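# Transfer ball between post cups and reseat the frame

## Task

Carry the ball from its current cup to the cup on the other post. Then return the frame to its proper spot, resting on its supports. Throughout, nothing may be knocked out of the work area or onto the floor.

## Robot and tools

Robots. Three identical i2rt Big YAM arms, arm1, arm2 and arm3. Each has six joints, a five-fingered right hand and a wrist camera. Two more cameras are fixed in the room: cam_high and cam_low. Each foot (base_link) faces along its own +x. arm1's foot is at x=+1.490, y=-0.001, z=+0.791 and faces roughly -x. arm2's is at (-0.747, +1.287, +0.810) and arm3's at (-0.748, -1.294, +0.776); both are turned toward the middle. The hand reaches about 1.07 m from the joint1 axis.

Frame. There is one scene frame for everything. Its origin is on the floor, z points up, and lengths are in metres. The hand point sits 0.045 m in front of the palm. In the hand's own axes, +z runs along the straight fingers, +y points out of the palm, and +x runs across the palm away from the thumb. Straight fingertips lie about 0.06 to 0.07 m beyond the point. A bracket on the little-finger side of the wrist sticks out and can strike things.

move. Its keys are arm1, arm2 and arm3, one object per robot, plus cameras. A robot you leave out keeps its old command and may still be pushing toward it. A robot's object can hold:
- joints: absolute targets keyed by name. joint1_rad -2.879 to 2.879 turns the arm about its foot; positive is counter-clockwise seen from above. joint2_rad 0 to 3.141 is the shoulder; 0 points backward and positive lifts the arm up and forward. joint3_rad 0 to 3.019 is the elbow; 0 is folded and positive opens it. joint4_rad -1.692 to 1.57 pitches the hand; positive tips the fingers up. joint5_rad -1.57 to 1.57 swings the hand to the arm's right when positive. joint6_rad -2.094 to 2.094 rolls the hand clockwise, seen from behind, when positive. All six are in radians.
- Hand keys, each from -1 to 1 and absolute: hand_little, hand_ring, hand_middle, hand_index and hand_thumb_bend run from +1 open/straight to -1 curled. hand_thumb_turn runs from +1 beside the palm to -1 opposite the fingers. hand_force_limit is the closing stop force, scaling from 0 N at -1 to 10 N at +1 (15 N for the thumb). hand_speed runs from -0.96 to 1 and reaches full speed at +0.48. At the start the force limit is 0 and hand_speed is -0.8.
- target: one list of seven numbers, [x, y, z, qw, qx, qy, qz]. It is an absolute hand pose in the scene frame, laid out as the "hand" line prints it. The hand travels in a straight line toward it from its current hand_target. Next to target, joints may hold only the hand keys.
- speed: the path's top speed, 0.002 to 0.5 m/s, default 0.25. It is valid only together with target. Rotation is capped at twice that value in rad/s.
- min_time_s: 0.1 to 8 s, the shortest duration for that arm's joint motions.
All motions in one call start at once. Hand paths in one call share an end time set by the slowest hand, and each path is cut off after 10 s. Paths ignore obstacles and the other arms. Expect the hand to lag, wander, and often miss by a centimetre or more. An unknown key makes the call invalid. An out-of-range value gets it refused, and then the later move, wait and finished_scene calls in that reply are skipped.

The cameras list accepts arm1_cam_wrist, arm2_cam_wrist, arm3_cam_wrist, cam_high, cam_low or all. An empty list returns no images. If you omit it, an action returns none and an empty call returns all. A call with no action returns the full state and the images.

Other tools. wait {seconds: 0 to 10} commands nothing and returns the state. zoom_image {camera, region: [x0, y0, x1, y1]} gives pixel coordinates from the top-left corner, at most 504 by 504, on that camera's most recent image. show_instructions shows the reference pages. finished_scene {scene: 1} ends the scene for good; the goal must stay met without the robots.

Reading results. The "move" line gives each moved robot as "done" or its worst status word. joint_status and hand_status report how each motion ended:
- off_target: the joint stopped short and may still be pushing.
- time_out: the arm keeps pushing toward a nearby target. To relax it, send the joint its reported position.
- not_followed, "joint command not followed" or "pose unreachable": a safety check withheld the command, and the arm may keep trying it.
- limit_stop_at_motor_heat: a heat stop blocked the target; send it again.
on_its_own lists uncommanded activity, where "held at" is a target, not a reading. Robots under "as last shown" were not commanded in that call. hand_target is the pose the current joint targets imply, while hand is the measured pose. hand_stopped_by gives six words in the order little, ring, middle, index, thumb_bend, thumb_turn: moving, target, force, stalled or fault. The *_load_n values are fingertip forces in N; positive means pushed open. A lost grip appears as loads near 0. Joint velocities are in rad/s, and "within noise" means the arm is still. Joint torques are in N m; entries 3 and 4 wrap at ±28.

Gripping. A finger motor moves only when its target changes. It stops at the target or when its load reaches hand_force_limit, then locks. To grip harder, raise the limit and send a target closer than the current reading. To grip gently, close with hand_speed at -0.94 or lower. With the thumb turned in front, the hand can wrap objects about 0.035 to 0.065 m thick, or a handle down to 0.025 m.

Avoid these:
- Never press two robots together, and never close one hand on another's fingers; either can end the scene.
- Don't drop, fling or slam objects, and don't knock anything off the area or onto the floor.
- Don't strike fixed or heavy objects hard.
- Don't keep pushing into something or hold a stretched arm for long. Motors overheat: a MOTOR HOT line warns at 85 °C, and at 100 °C the arm goes limp for 30 s or more.
- Something may occasionally nudge loose objects, so check positions again before you finish.

Each tool is called after "Call:" as name([rows], argument=value, ...), one row to a line, values as JSON.

Reference images:

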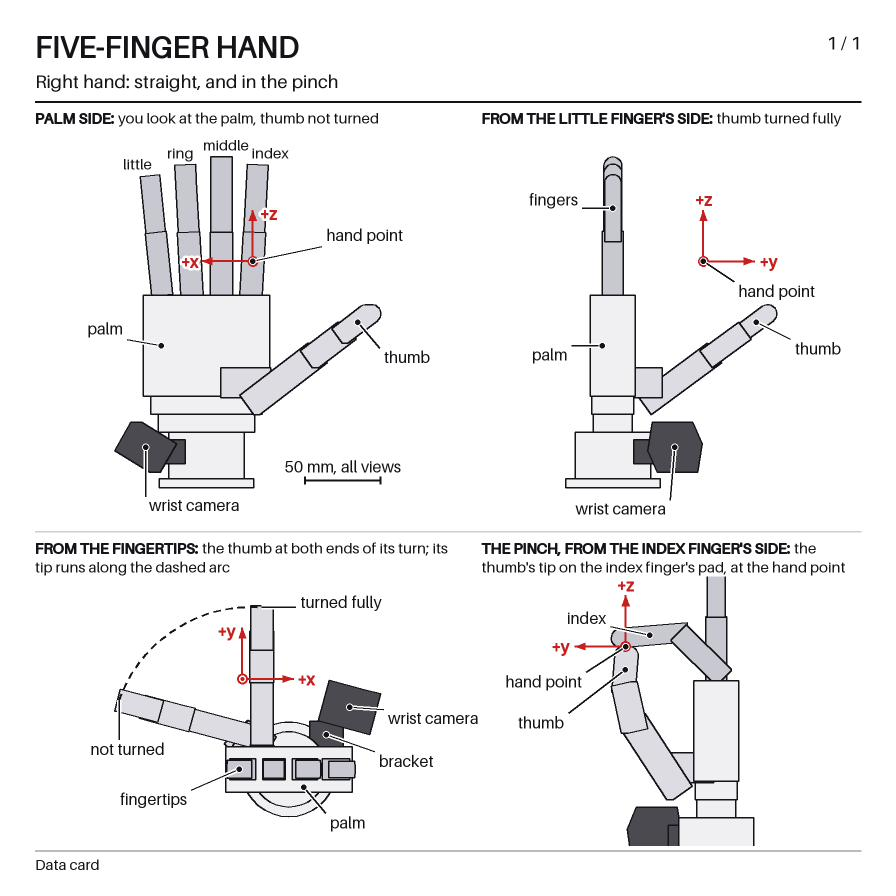

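## Session

Call:
move()

Scene clock: 0.00 s.
Joint torques (N m): no reading
Motor temperatures (°C): arm1=[30 27 23 23 30 22] | arm2=[31 25 24 23 24 25] | arm3=[31 30 27 26 21 24]
Heat: arm1: hottest joint1_rad 30 °C; arm2: hottest joint1_rad 31 °C; arm3: hottest joint1_rad 31 °C.
Joint velocities: within noise
arm1.joint_positions: joint1_rad=+0.054 joint2_rad=+0.559 joint3_rad=+1.340 joint4_rad=-1.356 joint5_rad=-0.011 joint6_rad=-1.321 hand_little=+1.000 hand_ring=+1.000 hand_middle=+1.000 hand_index=+1.000 hand_thumb_turn=+1.000 hand_thumb_bend=+1.000 hand_force_limit=+0.000 hand_speed=-0.800
arm1.joint_status: not commanded
arm1.hand_stopped_by: target,target,target,target,target,target
arm1.little_load_n: 0.0
arm1.ring_load_n: 0.0
arm1.middle_load_n: 0.0
arm1.index_load_n: 0.0
arm1.thumb_bend_load_n: 0.0
arm1.thumb_turn_load_n: 0.0
arm1.hand: x=+1.2754 y=+0.0284 z=+1.2643 quat_wxyz=(+0.468, -0.069, -0.877, +0.084) (m; scene frame)
arm1.hand_target: x=+1.2768 y=+0.0285 z=+1.2727 quat_wxyz=(+0.477, -0.068, -0.872, +0.085) (m; scene frame)
arm1.hand_status: not commanded
arm2.joint_positions: joint1_rad=-0.331 joint2_rad=+0.649 joint3_rad=+1.409 joint4_rad=-1.521 joint5_rad=+0.264 joint6_rad=-1.203 hand_little=+1.000 hand_ring=+1.000 hand_middle=+1.000 hand_index=+1.000 hand_thumb_turn=+1.000 hand_thumb_bend=+1.000 hand_force_limit=+0.000 hand_speed=-0.800
arm2.joint_status: not commanded
arm2.hand_stopped_by: target,target,target,target,target,target
arm2.little_load_n: 0.0
arm2.ring_load_n: 0.0
arm2.middle_load_n: 0.0
arm2.index_load_n: 0.0
arm2.thumb_bend_load_n: 0.0
arm2.thumb_turn_load_n: 0.0
arm2.hand: x=-0.7951 y=+1.0879 z=+1.2793 quat_wxyz=(+0.295, +0.556, -0.723, +0.286) (m; scene frame)
arm2.hand_target: x=-0.7952 y=+1.0884 z=+1.2880 quat_wxyz=(+0.300, +0.552, -0.720, +0.296) (m; scene frame)
arm2.hand_status: not commanded
arm3.joint_positions: joint1_rad=+0.120 joint2_rad=+0.627 joint3_rad=+1.409 joint4_rad=-1.191 joint5_rad=-0.153 joint6_rad=-0.953 hand_little=+1.000 hand_ring=+1.000 hand_middle=+1.000 hand_index=+1.000 hand_thumb_turn=+1.000 hand_thumb_bend=+1.000 hand_force_limit=+0.000 hand_speed=-0.800
arm3.joint_status: not commanded
arm3.hand_stopped_by: target,target,target,target,target,target
arm3.little_load_n: 0.0
arm3.ring_load_n: 0.0
arm3.middle_load_n: 0.0
arm3.index_load_n: 0.0
arm3.thumb_bend_load_n: 0.0
arm3.thumb_turn_load_n: 0.0
arm3.hand: x=-0.6434 y=-1.0624 z=+1.2883 quat_wxyz=(-0.457, +0.796, +0.258, +0.301) (m; scene frame)
arm3.hand_target: x=-0.6442 y=-1.0638 z=+1.3025 quat_wxyz=(-0.467, +0.787, +0.256, +0.310) (m; scene frame)
arm3.hand_status: not commanded
pictures: arm1_cam_wrist, arm2_cam_wrist, arm3_cam_wrist, cam_high, cam_low

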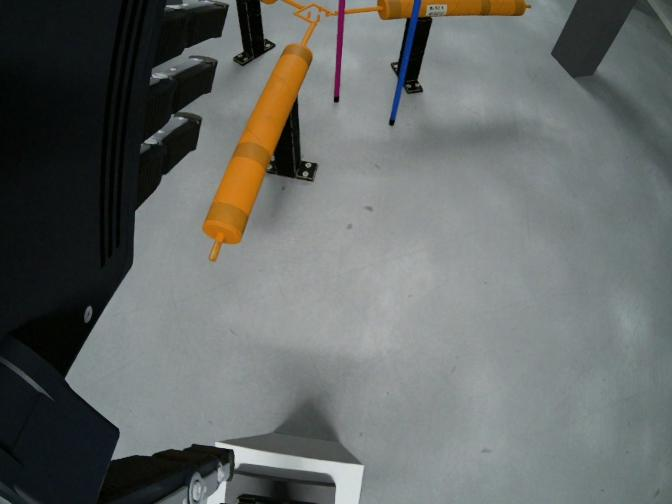

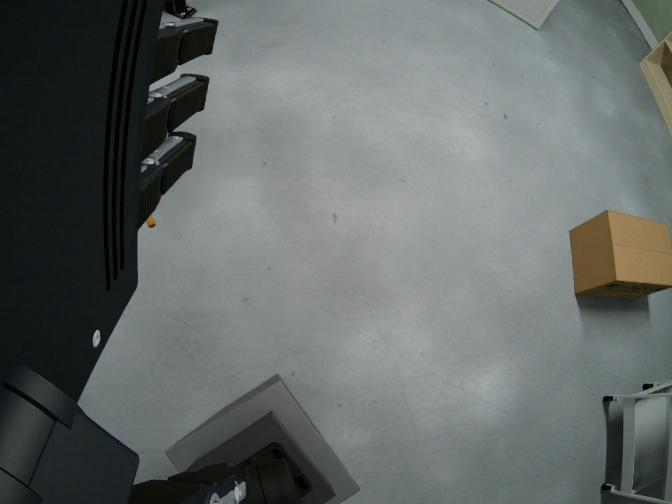

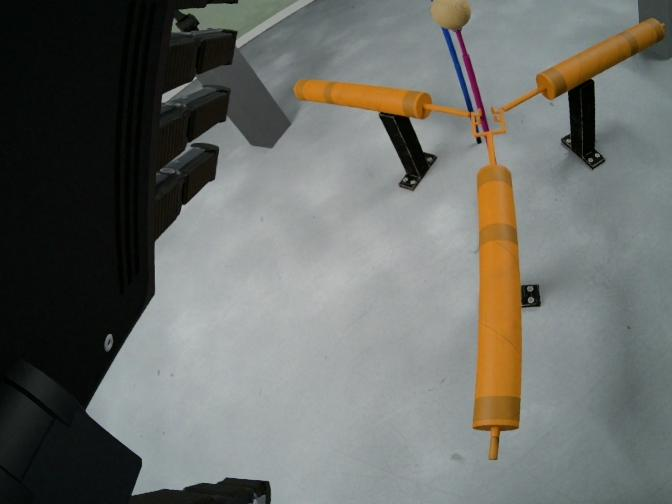

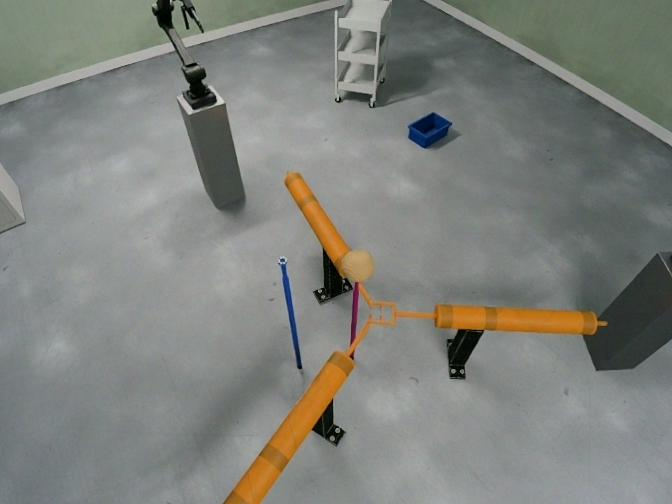

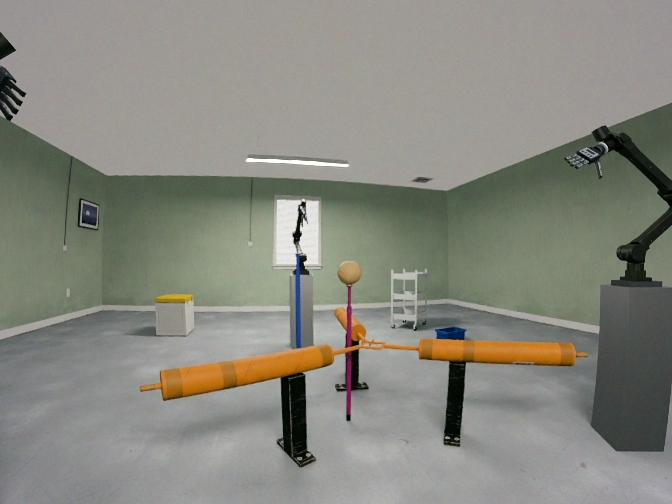

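Call:
zoom_image(camera="cam_high", region=[250, 220, 450, 380])

Call:
zoom_image(camera="cam_low", region=[120, 240, 600, 480])

Call:
zoom_image(camera="arm3_cam_wrist", region=[370, 0, 620, 200])

Call:
zoom_image(camera="cam_low", region=[260, 240, 460, 430])

Call:
zoom_image(camera="arm1_cam_wrist", region=[200, 0, 540, 270])

Call:
zoom_image(camera="cam_high", region=[220, 150, 640, 460])

Scaled by 2.520 from the camera's 672x504 image, which has a finer 960x720 frame.

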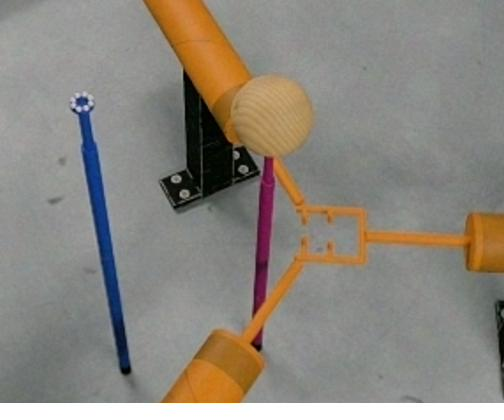

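Scaled by 1.050 from the camera's 672x504 image, which has a finer 960x720 frame.

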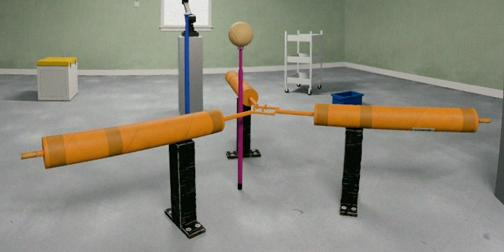

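Scaled by 2.016 from the camera's 672x504 image, which has a finer 960x720 frame.

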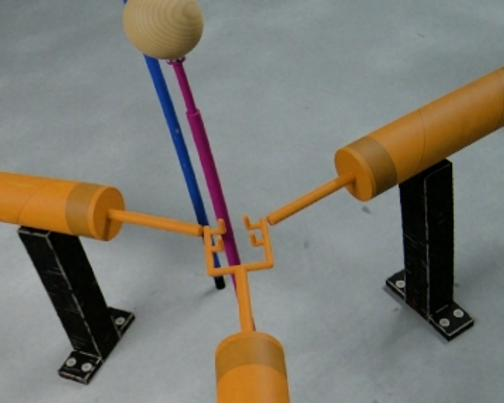

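Scaled by 2.520 from the camera's 672x504 image, which has a finer 960x720 frame.

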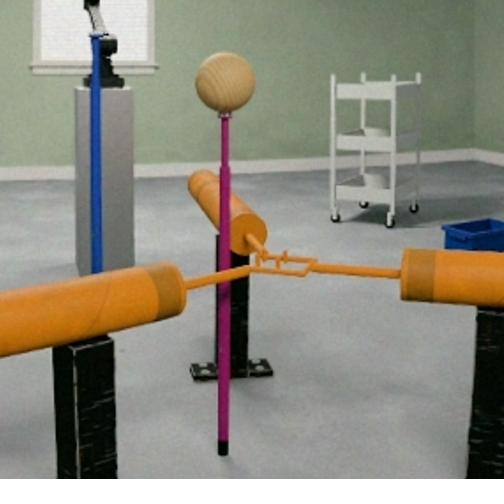

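Scaled by 1.482 from the camera's 672x504 image, which has a finer 960x720 frame.

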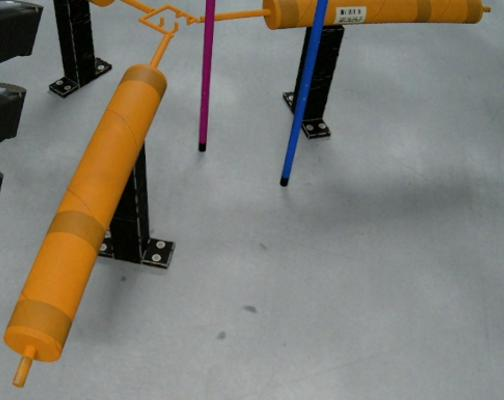

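Scaled by 1.200 from the camera's 672x504 image, which has a finer 960x720 frame.

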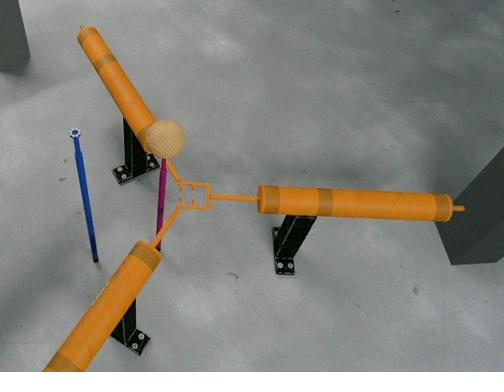

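Call:
zoom_image(camera="cam_high", region=[420, 280, 620, 400])

Call:
zoom_image(camera="arm3_cam_wrist", region=[400, 300, 600, 480])

Call:
zoom_image(camera="arm1_cam_wrist", region=[180, 150, 340, 280])

Call:
zoom_image(camera="cam_low", region=[120, 340, 340, 480])

Call:
zoom_image(camera="cam_low", region=[400, 320, 620, 460])

Scaled by 2.520 from the camera's 672x504 image, which has a finer 960x720 frame.

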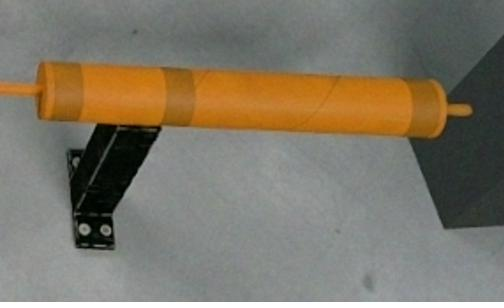

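Scaled by 2.520 from the camera's 672x504 image, which has a finer 960x720 frame.

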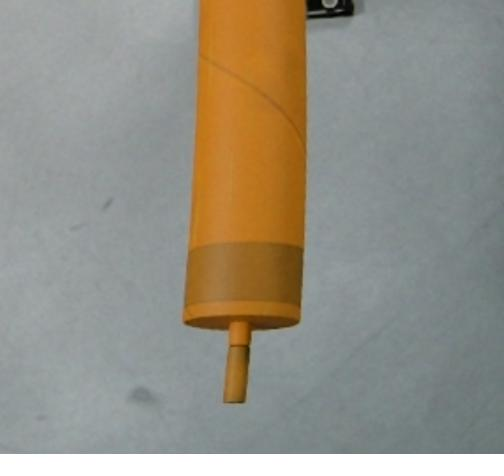

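Scaled by 3.150 from the camera's 672x504 image, which has a finer 960x720 frame.

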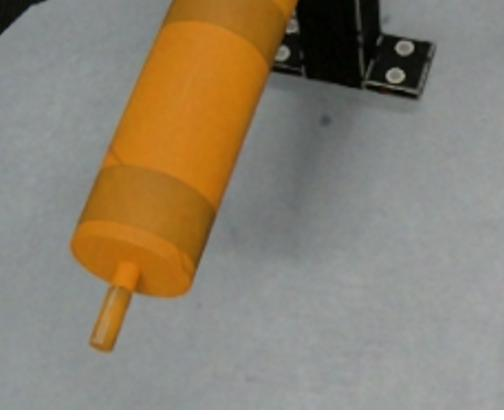

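Scaled by 2.291 from the camera's 672x504 image, which has a finer 960x720 frame.

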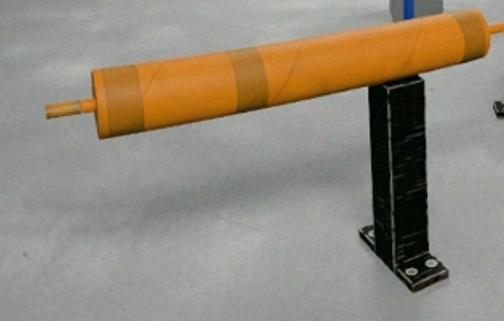

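Scaled by 2.291 from the camera's 672x504 image, which has a finer 960x720 frame.

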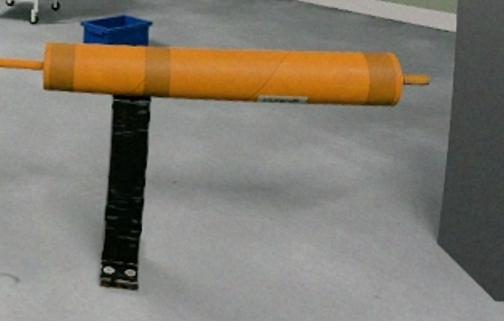

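Call:
move(arm1={"joints": {"joint1_rad": 0.427, "joint2_rad": 2.1, "joint3_rad": 1.45, "joint4_rad": -0.9, "joint5_rad": 0.0, "joint6_rad": 2.0, "hand_thumb_turn": -1, "hand_speed": -0.5}, "min_time_s": 5}, arm2={"joints": {"joint1_rad": -0.162, "joint2_rad": 2.1, "joint3_rad": 1.4, "joint4_rad": -0.85, "joint5_rad": 0.0, "joint6_rad": 1.52, "hand_thumb_turn": -1, "hand_speed": -0.5}, "min_time_s": 5}, arm3={"joints": {"joint1_rad": 0.02, "joint2_rad": 1.9, "joint3_rad": 0.57, "joint4_rad": -0.25, "joint5_rad": 0.0, "joint6_rad": 1.64, "hand_thumb_turn": -1, "hand_speed": -0.5}, "min_time_s": 5}, cameras=["all"])

Scene clock: 18.80 s.
Joint torques (N m): arm1=[-0.09 -13.74 8.9 0.9 0.1 0.11] | arm2=[3.31 -19.37 6.68 0.35 -0.26 0.06] | arm3=[-0.15 -10.17 2.88 0.46 0.08 0.17]
Motor temperatures (°C): arm1=[30 27 25 23 30 22] | arm2=[31 26 26 23 24 24] | arm3=[31 30 28 26 21 24]
Heat: arm1: hottest joint1_rad 30 °C; arm2: hottest joint1_rad 31 °C; arm3: hottest joint1_rad 31 °C.
move: arm1 done; arm2 done; arm3 done
Joint velocities: within noise
arm1.joint_positions: joint1_rad=+0.418 joint2_rad=+2.081 joint3_rad=+1.413 joint4_rad=-0.909 joint5_rad=-0.004 joint6_rad=+1.990 hand_little=+1.000 hand_ring=+1.000 hand_middle=+1.000 hand_index=+1.000 hand_thumb_turn=-1.000 hand_thumb_bend=+1.000 hand_force_limit=+0.000 hand_speed=-0.500
arm1.joint_status: all done
arm1.hand_stopped_by: target,target,target,target,target,target
arm1.little_load_n: 0.0
arm1.ring_load_n: 0.0
arm1.middle_load_n: 0.0
arm1.index_load_n: 0.0
arm1.thumb_bend_load_n: -0.5
arm1.thumb_turn_load_n: 0.0
arm1.hand: x=+0.9541 y=-0.3085 z=+0.7111 quat_wxyz=(+0.001, -1.000, -0.016, -0.006) (m; scene frame)
arm1.hand_target: x=+0.9403 y=-0.3202 z=+0.7135 quat_wxyz=(-0.004, -1.000, -0.016, +0.008) (m; scene frame)
arm1.hand_status: not commanded
arm2.joint_positions: joint1_rad=-0.174 joint2_rad=+2.087 joint3_rad=+1.402 joint4_rad=-0.858 joint5_rad=+0.003 joint6_rad=+1.506 hand_little=+1.000 hand_ring=+1.000 hand_middle=+1.000 hand_index=+1.000 hand_thumb_turn=-1.000 hand_thumb_bend=+1.000 hand_force_limit=+0.000 hand_speed=-0.500
arm2.joint_status: all done
arm2.hand_stopped_by: target,target,target,target,target,target
arm2.little_load_n: 0.0
arm2.ring_load_n: 0.0
arm2.middle_load_n: 0.0
arm2.index_load_n: 0.0
arm2.thumb_bend_load_n: 0.0
arm2.thumb_turn_load_n: 0.0
arm2.hand: x=-0.4709 y=+0.7532 z=+0.7263 quat_wxyz=(-0.007, -0.535, -0.845, +0.013) (m; scene frame)
arm2.hand_target: x=-0.4648 y=+0.7570 z=+0.7190 quat_wxyz=(-0.006, -0.536, -0.844, +0.010) (m; scene frame)
arm2.hand_status: not commanded
arm3.joint_positions: joint1_rad=+0.030 joint2_rad=+1.893 joint3_rad=+0.572 joint4_rad=-0.260 joint5_rad=-0.002 joint6_rad=+1.626 hand_little=+1.000 hand_ring=+1.000 hand_middle=+1.000 hand_index=+1.000 hand_thumb_turn=-1.000 hand_thumb_bend=+1.000 hand_force_limit=+0.000 hand_speed=-0.500
arm3.joint_status: all done
arm3.hand_stopped_by: target,target,target,target,target,target
arm3.little_load_n: 0.0
arm3.ring_load_n: 0.0
arm3.middle_load_n: 0.0
arm3.index_load_n: 0.0
arm3.thumb_bend_load_n: 0.0
arm3.thumb_turn_load_n: 0.0
arm3.hand: x=-0.6315 y=-0.9795 z=+0.6030 quat_wxyz=(+0.005, +0.476, -0.879, +0.007) (m; scene frame)
arm3.hand_target: x=-0.6276 y=-0.9810 z=+0.6006 quat_wxyz=(+0.004, +0.466, -0.885, +0.008) (m; scene frame)
arm3.hand_status: not commanded
pictures: arm1_cam_wrist, arm2_cam_wrist, arm3_cam_wrist, cam_high, cam_low
camera_calibration:
arm1_cam_wrist: T_world_to_cam=[[0.330689, -0.943732, -0.00371729, -0.608715], [-0.796038, -0.281048, 0.536036, 0.288685], [-0.50692, -0.174302, -0.844187, 1.14648], [0, 0, 0, 1]] pos_world=[1.01227, -0.293496, 0.810834]
arm2_cam_wrist: T_world_to_cam=[[0.751852, 0.658545, 0.0322001, -0.172101], [0.542066, -0.645195, 0.538413, 0.350065], [0.375345, -0.387352, -0.842066, 1.19447], [0, 0, 0, 1]] pos_world=[-0.508701, 0.801876, 0.822882]
arm3_cam_wrist: T_world_to_cam=[[-0.937742, 0.344746, -0.0423029, -0.224462], [0.28765, 0.839092, 0.461717, 0.727995], [0.194671, 0.420803, -0.886018, 1.18336], [0, 0, 0, 1]] pos_world=[-0.650262, -1.03143, 0.702857]

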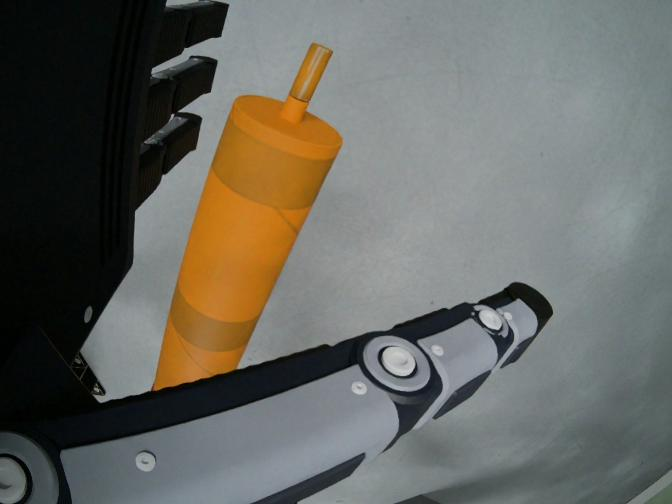

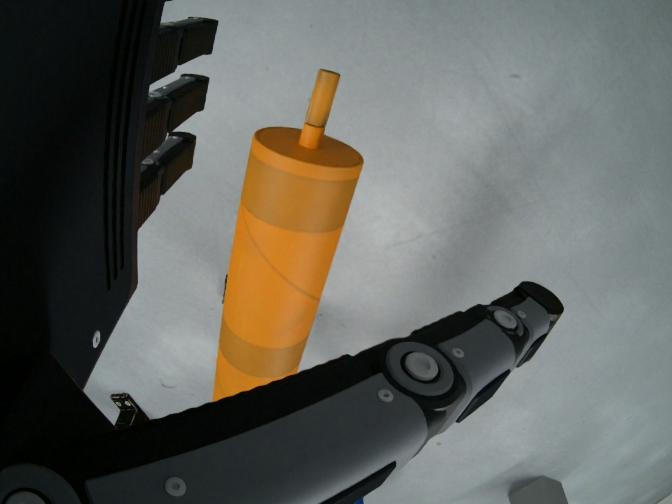

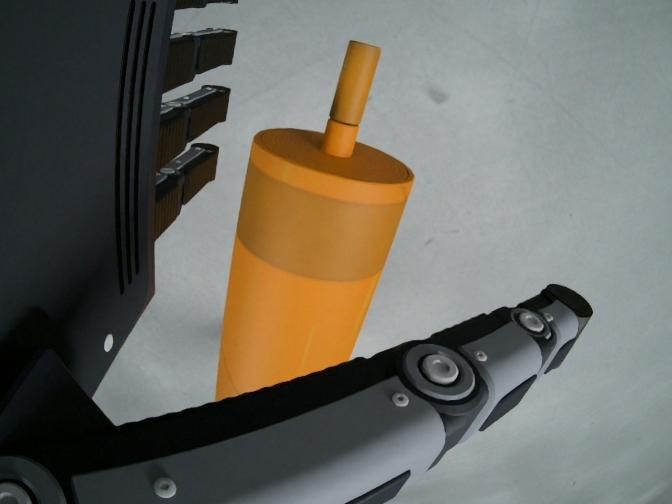

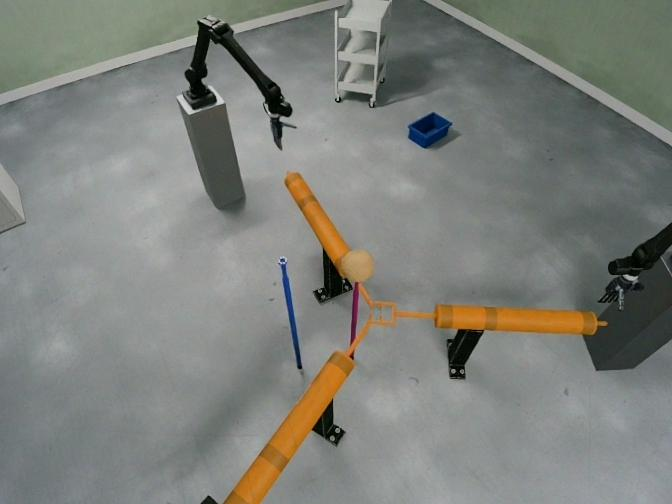

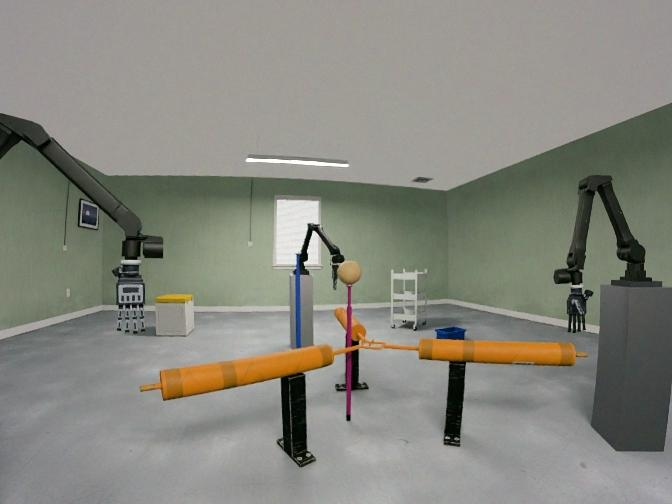

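Call:
zoom_image(camera="arm3_cam_wrist", region=[220, 20, 440, 220])

Call:
zoom_image(camera="arm1_cam_wrist", region=[200, 20, 400, 200])

Call:
zoom_image(camera="arm2_cam_wrist", region=[220, 40, 420, 220])

Call:
zoom_image(camera="cam_low", region=[80, 220, 200, 420])

Call:
zoom_image(camera="cam_low", region=[530, 240, 650, 380])

Call:
zoom_image(camera="cam_high", region=[330, 290, 440, 340])

Scaled by 2.291 from the camera's 672x504 image, which has a finer 960x720 frame.

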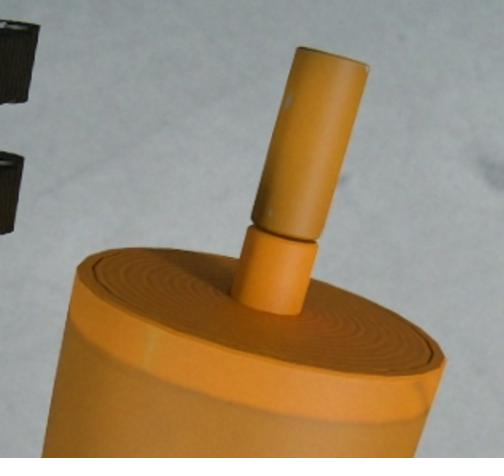

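Scaled by 2.520 from the camera's 672x504 image, which has a finer 960x720 frame.

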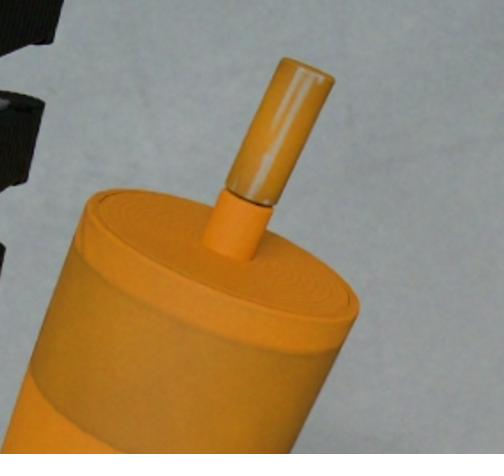

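Scaled by 2.520 from the camera's 672x504 image, which has a finer 960x720 frame.

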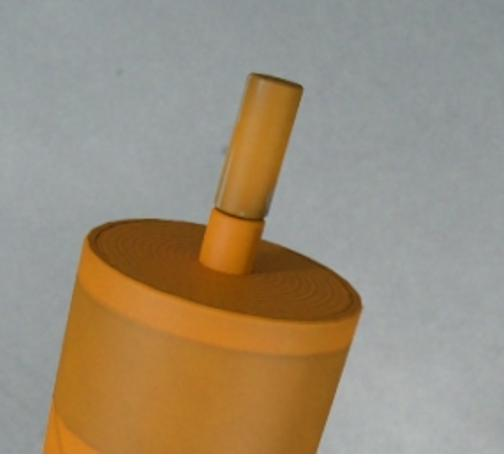

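Scaled by 2.520 from the camera's 672x504 image, which has a finer 960x720 frame.

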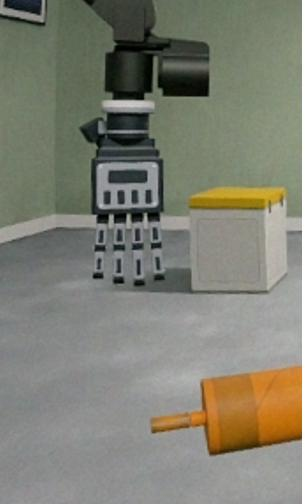

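Scaled by 3.600 from the camera's 672x504 image, which has a finer 960x720 frame.

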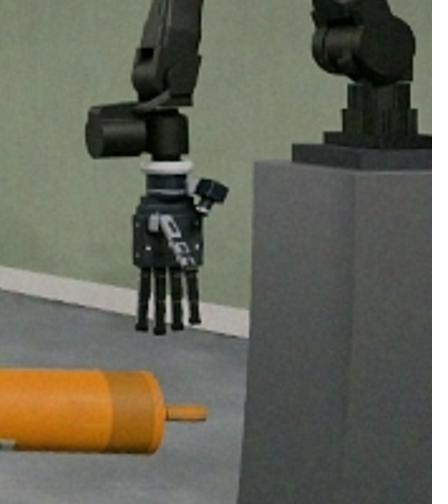

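Scaled by 4.582 from the camera's 672x504 image, which has a finer 960x720 frame.

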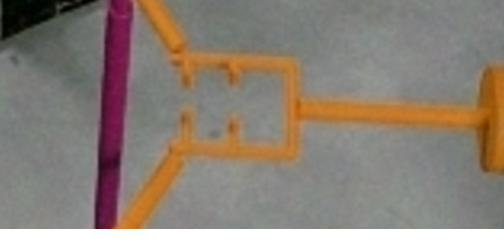

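Call:
move(arm1={"target": [0.9278, -0.3136, 0.60, 0, 0.99953, -0.03054, 0], "speed": 0.15}, arm2={"target": [-0.4188, 0.7284, 0.60, 0, 0.5436, 0.8393, 0], "speed": 0.15}, arm3={"joints": {"joint1_rad": -0.02, "joint2_rad": 2.6, "joint3_rad": 2.35, "joint4_rad": -0.1, "joint5_rad": 0.0, "joint6_rad": -1.2}, "min_time_s": 5}, cameras=["all"])

Scene clock: 32.23 s.
Joint torques (N m): arm1=[-1.32 -15.21 7.71 0.83 0.04 0.17] | arm2=[3.19 -20.95 8.85 0.09 -0.27 0.04] | arm3=[-0.32 -26.29 18 2.4 0.14 -0.14]
Motor temperatures (°C): arm1=[30 29 25 23 29 22] | arm2=[31 26 26 23 23 24] | arm3=[31 30 28 26 21 24]
Heat: arm1: hottest joint1_rad 30 °C; arm2: hottest joint1_rad 31 °C; arm3: hottest joint1_rad 31 °C.
move: arm1 off_target; arm2 off_target; arm3 done
Joint velocities: within noise
arm1.joint_positions: joint1_rad=+0.418 joint2_rad=+2.288 joint3_rad=+1.448 joint4_rad=-0.741 joint5_rad=-0.004 joint6_rad=+2.072 hand_little=+1.000 hand_ring=+1.000 hand_middle=+1.000 hand_index=+1.000 hand_thumb_turn=-1.000 hand_thumb_bend=+1.000 hand_force_limit=+0.000 hand_speed=-0.500
arm1.joint_status: not commanded
arm1.hand_stopped_by: target,target,target,target,target,target
arm1.little_load_n: 0.0
arm1.ring_load_n: 0.0
arm1.middle_load_n: 0.0
arm1.index_load_n: 0.0
arm1.thumb_bend_load_n: -0.5
arm1.thumb_turn_load_n: 0.0
arm1.hand: x=+0.9406 y=-0.3099 z=+0.6063 quat_wxyz=(+0.002, -1.000, +0.025, -0.008) (m; scene frame)
arm1.hand_target: x=+0.9282 y=-0.3134 z=+0.6004 quat_wxyz=(+0.000, -1.000, +0.031, +0.000) (m; scene frame)
arm1.hand_status: off_target (0.015 m and 1.1 deg from the pose sent, 0.114 m and 5.3 deg at the start)
arm2.joint_positions: joint1_rad=-0.120 joint2_rad=+2.385 joint3_rad=+1.562 joint4_rad=-0.767 joint5_rad=-0.006 joint6_rad=+1.575 hand_little=+1.000 hand_ring=+1.000 hand_middle=+1.000 hand_index=+1.000 hand_thumb_turn=-1.000 hand_thumb_bend=+1.000 hand_force_limit=+0.000 hand_speed=-0.500
arm2.joint_status: not commanded
arm2.hand_stopped_by: target,target,target,target,target,target
arm2.little_load_n: 0.0
arm2.ring_load_n: 0.0
arm2.middle_load_n: 0.0
arm2.index_load_n: 0.0
arm2.thumb_bend_load_n: 0.0
arm2.thumb_turn_load_n: 0.0
arm2.hand: x=-0.4307 y=+0.7390 z=+0.6019 quat_wxyz=(+0.009, -0.542, -0.840, -0.004) (m; scene frame)
arm2.hand_target: x=-0.4190 y=+0.7289 z=+0.6004 quat_wxyz=(+0.000, -0.544, -0.839, +0.000) (m; scene frame)
arm2.hand_status: off_target (0.016 m and 1.2 deg from the pose sent, 0.139 m and 2.0 deg at the start)
arm3.joint_positions: joint1_rad=-0.011 joint2_rad=+2.577 joint3_rad=+2.282 joint4_rad=-0.118 joint5_rad=-0.002 joint6_rad=-1.186 hand_little=+1.000 hand_ring=+1.000 hand_middle=+1.000 hand_index=+1.000 hand_thumb_turn=-1.000 hand_thumb_bend=+1.000 hand_force_limit=+0.000 hand_speed=-0.500
arm3.joint_status: all done
arm3.hand_stopped_by: target,target,target,target,target,target
arm3.little_load_n: 0.0
arm3.ring_load_n: 0.0
arm3.middle_load_n: 0.0
arm3.index_load_n: 0.0
arm3.thumb_bend_load_n: 0.0
arm3.thumb_turn_load_n: 0.5
arm3.hand: x=-0.1927 y=-0.4986 z=+0.7813 quat_wxyz=(-0.347, +0.797, +0.260, +0.420) (m; scene frame)
arm3.hand_target: x=-0.1750 y=-0.4900 z=+0.8041 quat_wxyz=(-0.358, +0.780, +0.256, +0.445) (m; scene frame)
arm3.hand_status: not commanded
pictures: arm1_cam_wrist, arm2_cam_wrist, arm3_cam_wrist, cam_high, cam_low
camera_calibration:
arm1_cam_wrist: T_world_to_cam=[[0.252318, -0.967627, -0.00576344, -0.538503], [-0.818105, -0.216502, 0.532757, 0.376539], [-0.516758, -0.129709, -0.846248, 1.07527], [0, 0, 0, 1]] pos_world=[0.999577, -0.300076, 0.706237]
arm2_cam_wrist: T_world_to_cam=[[0.762986, 0.644083, 0.0548652, -0.187192], [0.535913, -0.677734, 0.503463, 0.428549], [0.361456, -0.354732, -0.862273, 1.05117], [0, 0, 0, 1]] pos_world=[-0.466793, 0.783894, 0.700912]
arm3_cam_wrist: T_world_to_cam=[[0.820372, -0.551242, -0.152058, 0.00664112], [-0.518928, -0.605968, -0.602923, 0.0717436], [0.240214, 0.573528, -0.783175, 1.05818], [0, 0, 0, 1]] pos_world=[-0.222408, -0.559761, 0.873005]

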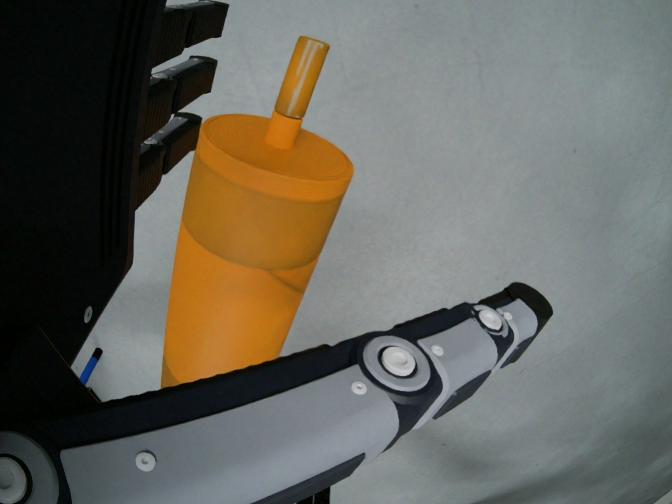

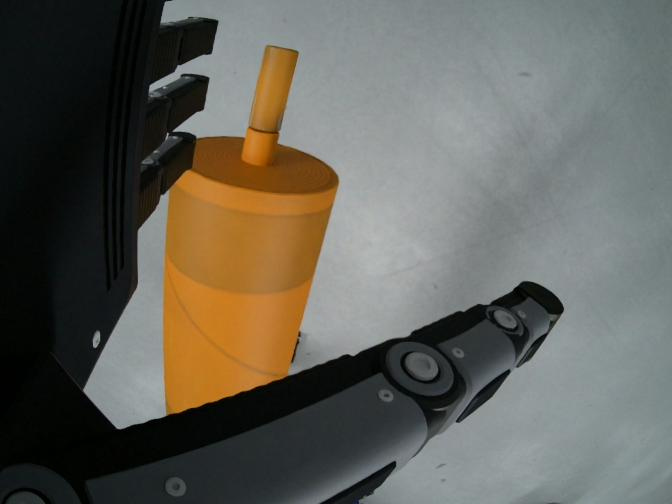

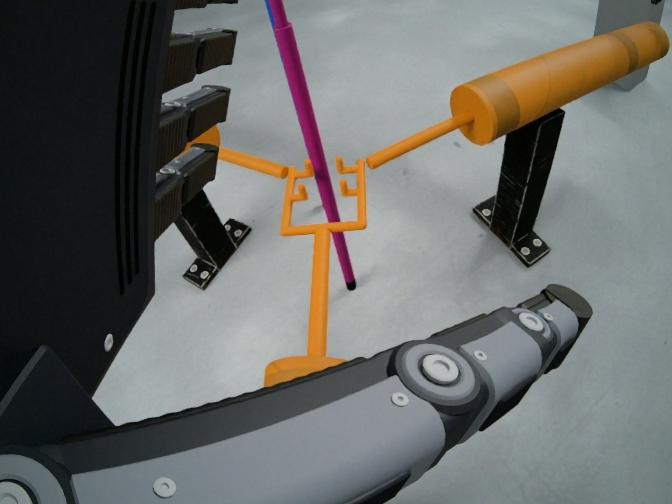

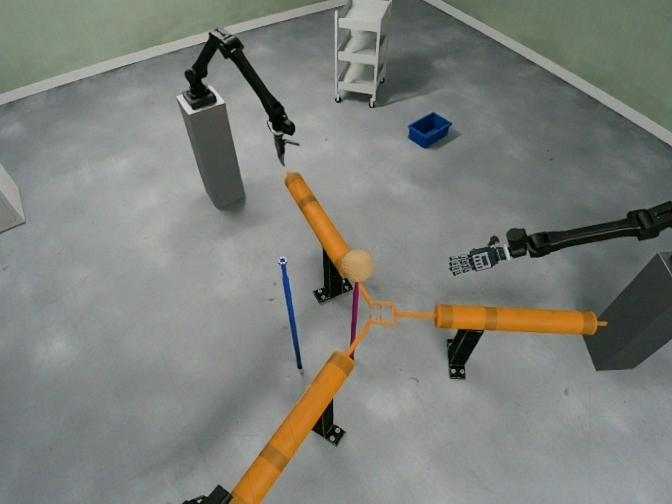

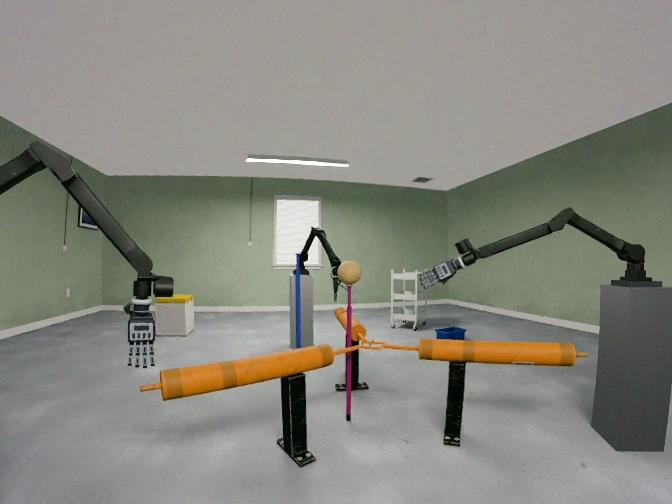

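Call:
zoom_image(camera="arm3_cam_wrist", region=[240, 130, 420, 300])

Call:
zoom_image(camera="arm3_cam_wrist", region=[240, 0, 500, 200])

Call:
zoom_image(camera="cam_high", region=[260, 240, 310, 290])

Call:
zoom_image(camera="arm1_cam_wrist", region=[180, 20, 380, 200])

Call:
zoom_image(camera="arm2_cam_wrist", region=[150, 30, 350, 210])

Scaled by 2.800 from the camera's 672x504 image, which has a finer 960x720 frame.

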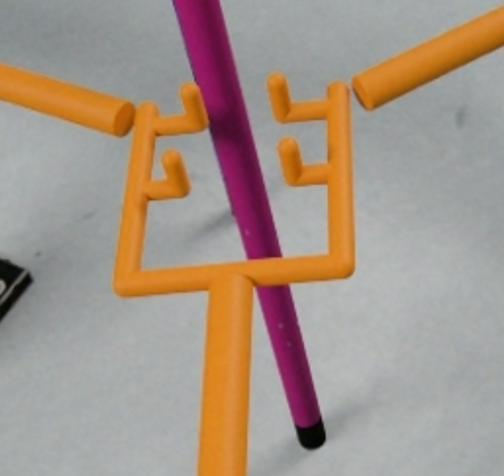

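Scaled by 1.938 from the camera's 672x504 image, which has a finer 960x720 frame.

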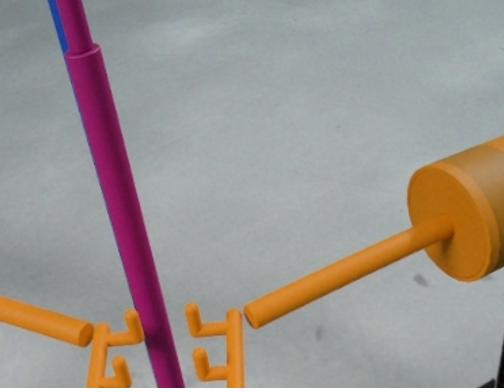

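Scaled by 10.080 from the camera's 672x504 image, which has a finer 960x720 frame.

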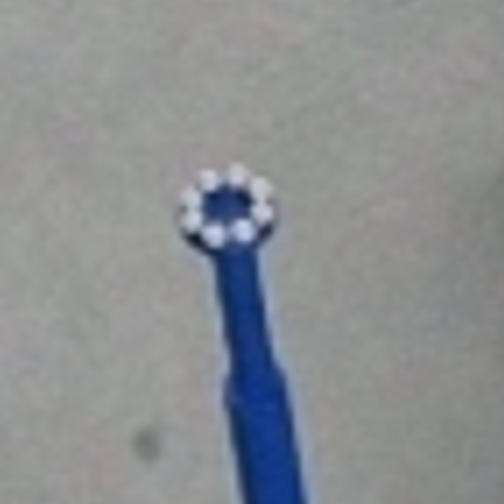

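Scaled by 2.520 from the camera's 672x504 image, which has a finer 960x720 frame.

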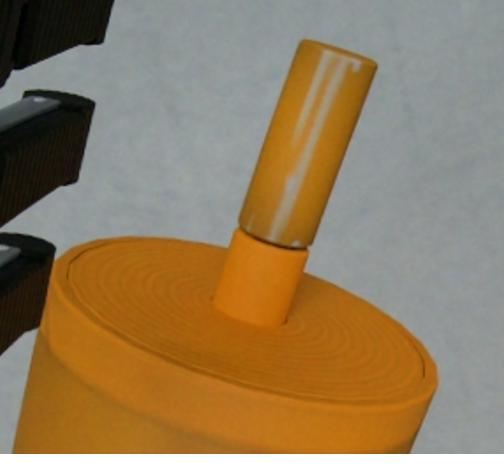

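Scaled by 2.520 from the camera's 672x504 image, which has a finer 960x720 frame.

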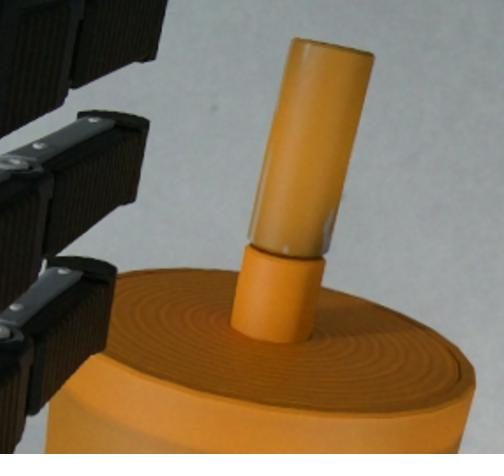

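Call:
move(arm3={"joints": {"joint1_rad": 0.30, "joint2_rad": 2.35, "joint3_rad": 2.20, "joint4_rad": -0.08, "joint5_rad": 0.60, "joint6_rad": -1.25}, "min_time_s": 2.5}, cameras=["arm3_cam_wrist", "cam_high", "cam_low"])

Scene clock: 40.70 s.
Joint torques (N m): arm1=[-0.85 -14.21 7.61 0.9 0.05 0.11] | arm2=[3.19 -20.95 8.88 0.13 -0.27 0.06] | arm3=[0.67 -29.74 11.49 2.26 0.33 -0.14]
Motor temperatures (°C): arm1=[30 29 26 23 29 22] | arm2=[31 27 27 23 23 24] | arm3=[31 32 29 26 21 24]
Heat: arm1: hottest joint1_rad 30 °C; arm2: hottest joint1_rad 31 °C; arm3: hottest joint2_rad 32 °C.
move: arm3 done
Joint velocities: within noise
arm1, arm2: as last shown
arm1.index_load_n: 0.5
arm1.thumb_bend_load_n: 0.0
arm3.joint_positions: joint1_rad=+0.301 joint2_rad=+2.384 joint3_rad=+2.206 joint4_rad=-0.097 joint5_rad=+0.598 joint6_rad=-1.236 hand_little=+1.000 hand_ring=+1.000 hand_middle=+1.000 hand_index=+1.000 hand_thumb_turn=-1.000 hand_thumb_bend=+1.000 hand_force_limit=+0.000 hand_speed=-0.500
arm3.joint_status: all done
arm3.hand_stopped_by: target,target,target,target,target,target
arm3.little_load_n: 0.0
arm3.ring_load_n: 0.0
arm3.middle_load_n: 0.0
arm3.index_load_n: 0.0
arm3.thumb_bend_load_n: 0.0
arm3.thumb_turn_load_n: 0.0
arm3.hand: x=-0.3785 y=-0.4516 z=+0.9395 quat_wxyz=(-0.261, +0.755, +0.207, +0.564) (m; scene frame)
arm3.hand_target: x=-0.3778 y=-0.4533 z=+0.9700 quat_wxyz=(-0.272, +0.745, +0.200, +0.575) (m; scene frame)
arm3.hand_status: not commanded
pictures: arm3_cam_wrist, cam_high, cam_low
camera_calibration:
arm3_cam_wrist: T_world_to_cam=[[0.681603, -0.730081, 0.0489683, -0.113128], [-0.462169, -0.481431, -0.744731, 0.310151], [0.567289, 0.484979, -0.665566, 1.17306], [0, 0, 0, 1]] pos_world=[-0.445015, -0.502188, 1.01727]

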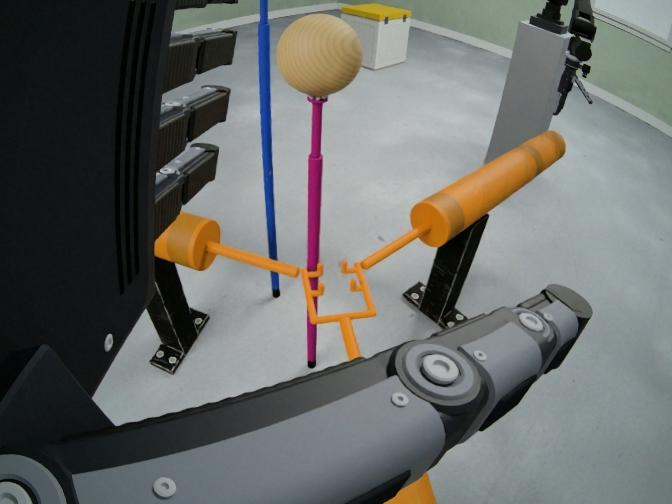

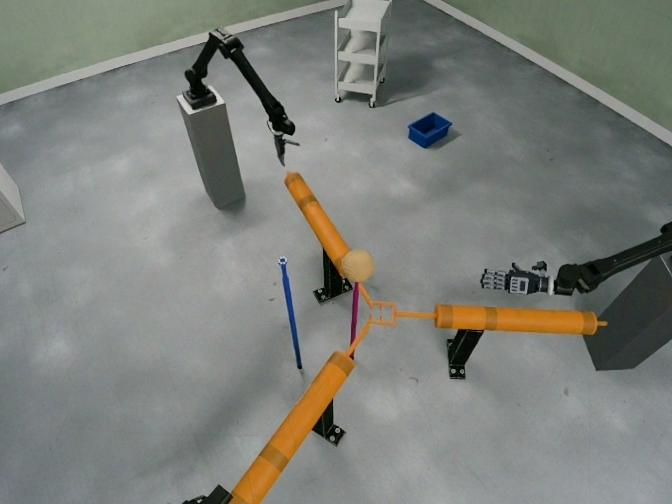

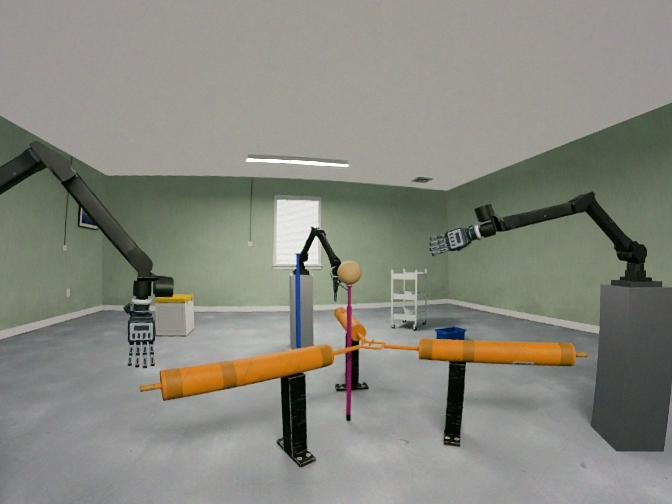

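Call:
zoom_image(camera="arm3_cam_wrist", region=[260, 240, 400, 380])

Call:
zoom_image(camera="arm3_cam_wrist", region=[240, 0, 400, 180])

Call:
zoom_image(camera="arm3_cam_wrist", region=[140, 180, 320, 380])

Scaled by 3.600 from the camera's 672x504 image, which has a finer 960x720 frame.

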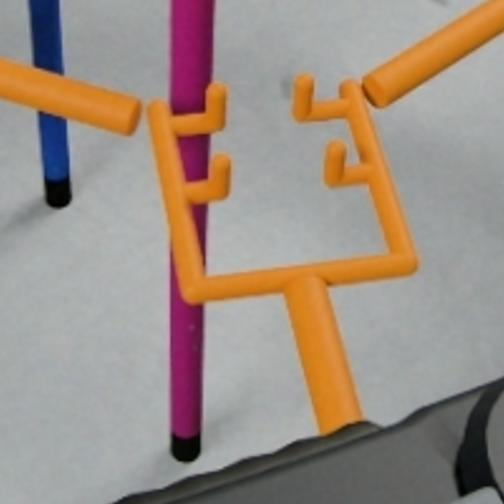

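Scaled by 2.800 from the camera's 672x504 image, which has a finer 960x720 frame.

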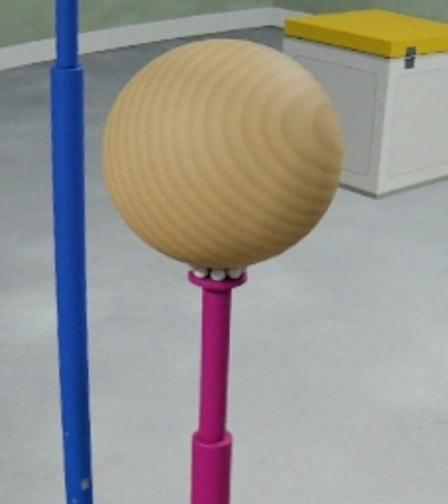

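Scaled by 2.520 from the camera's 672x504 image, which has a finer 960x720 frame.

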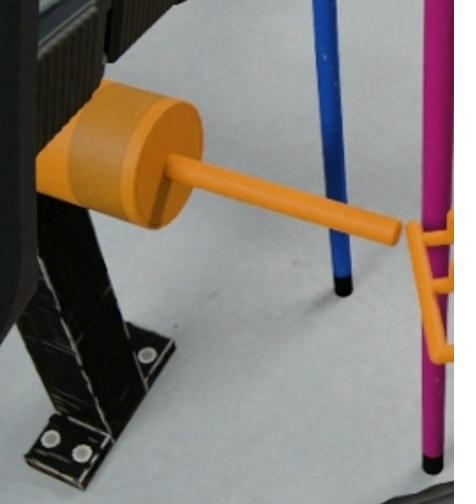

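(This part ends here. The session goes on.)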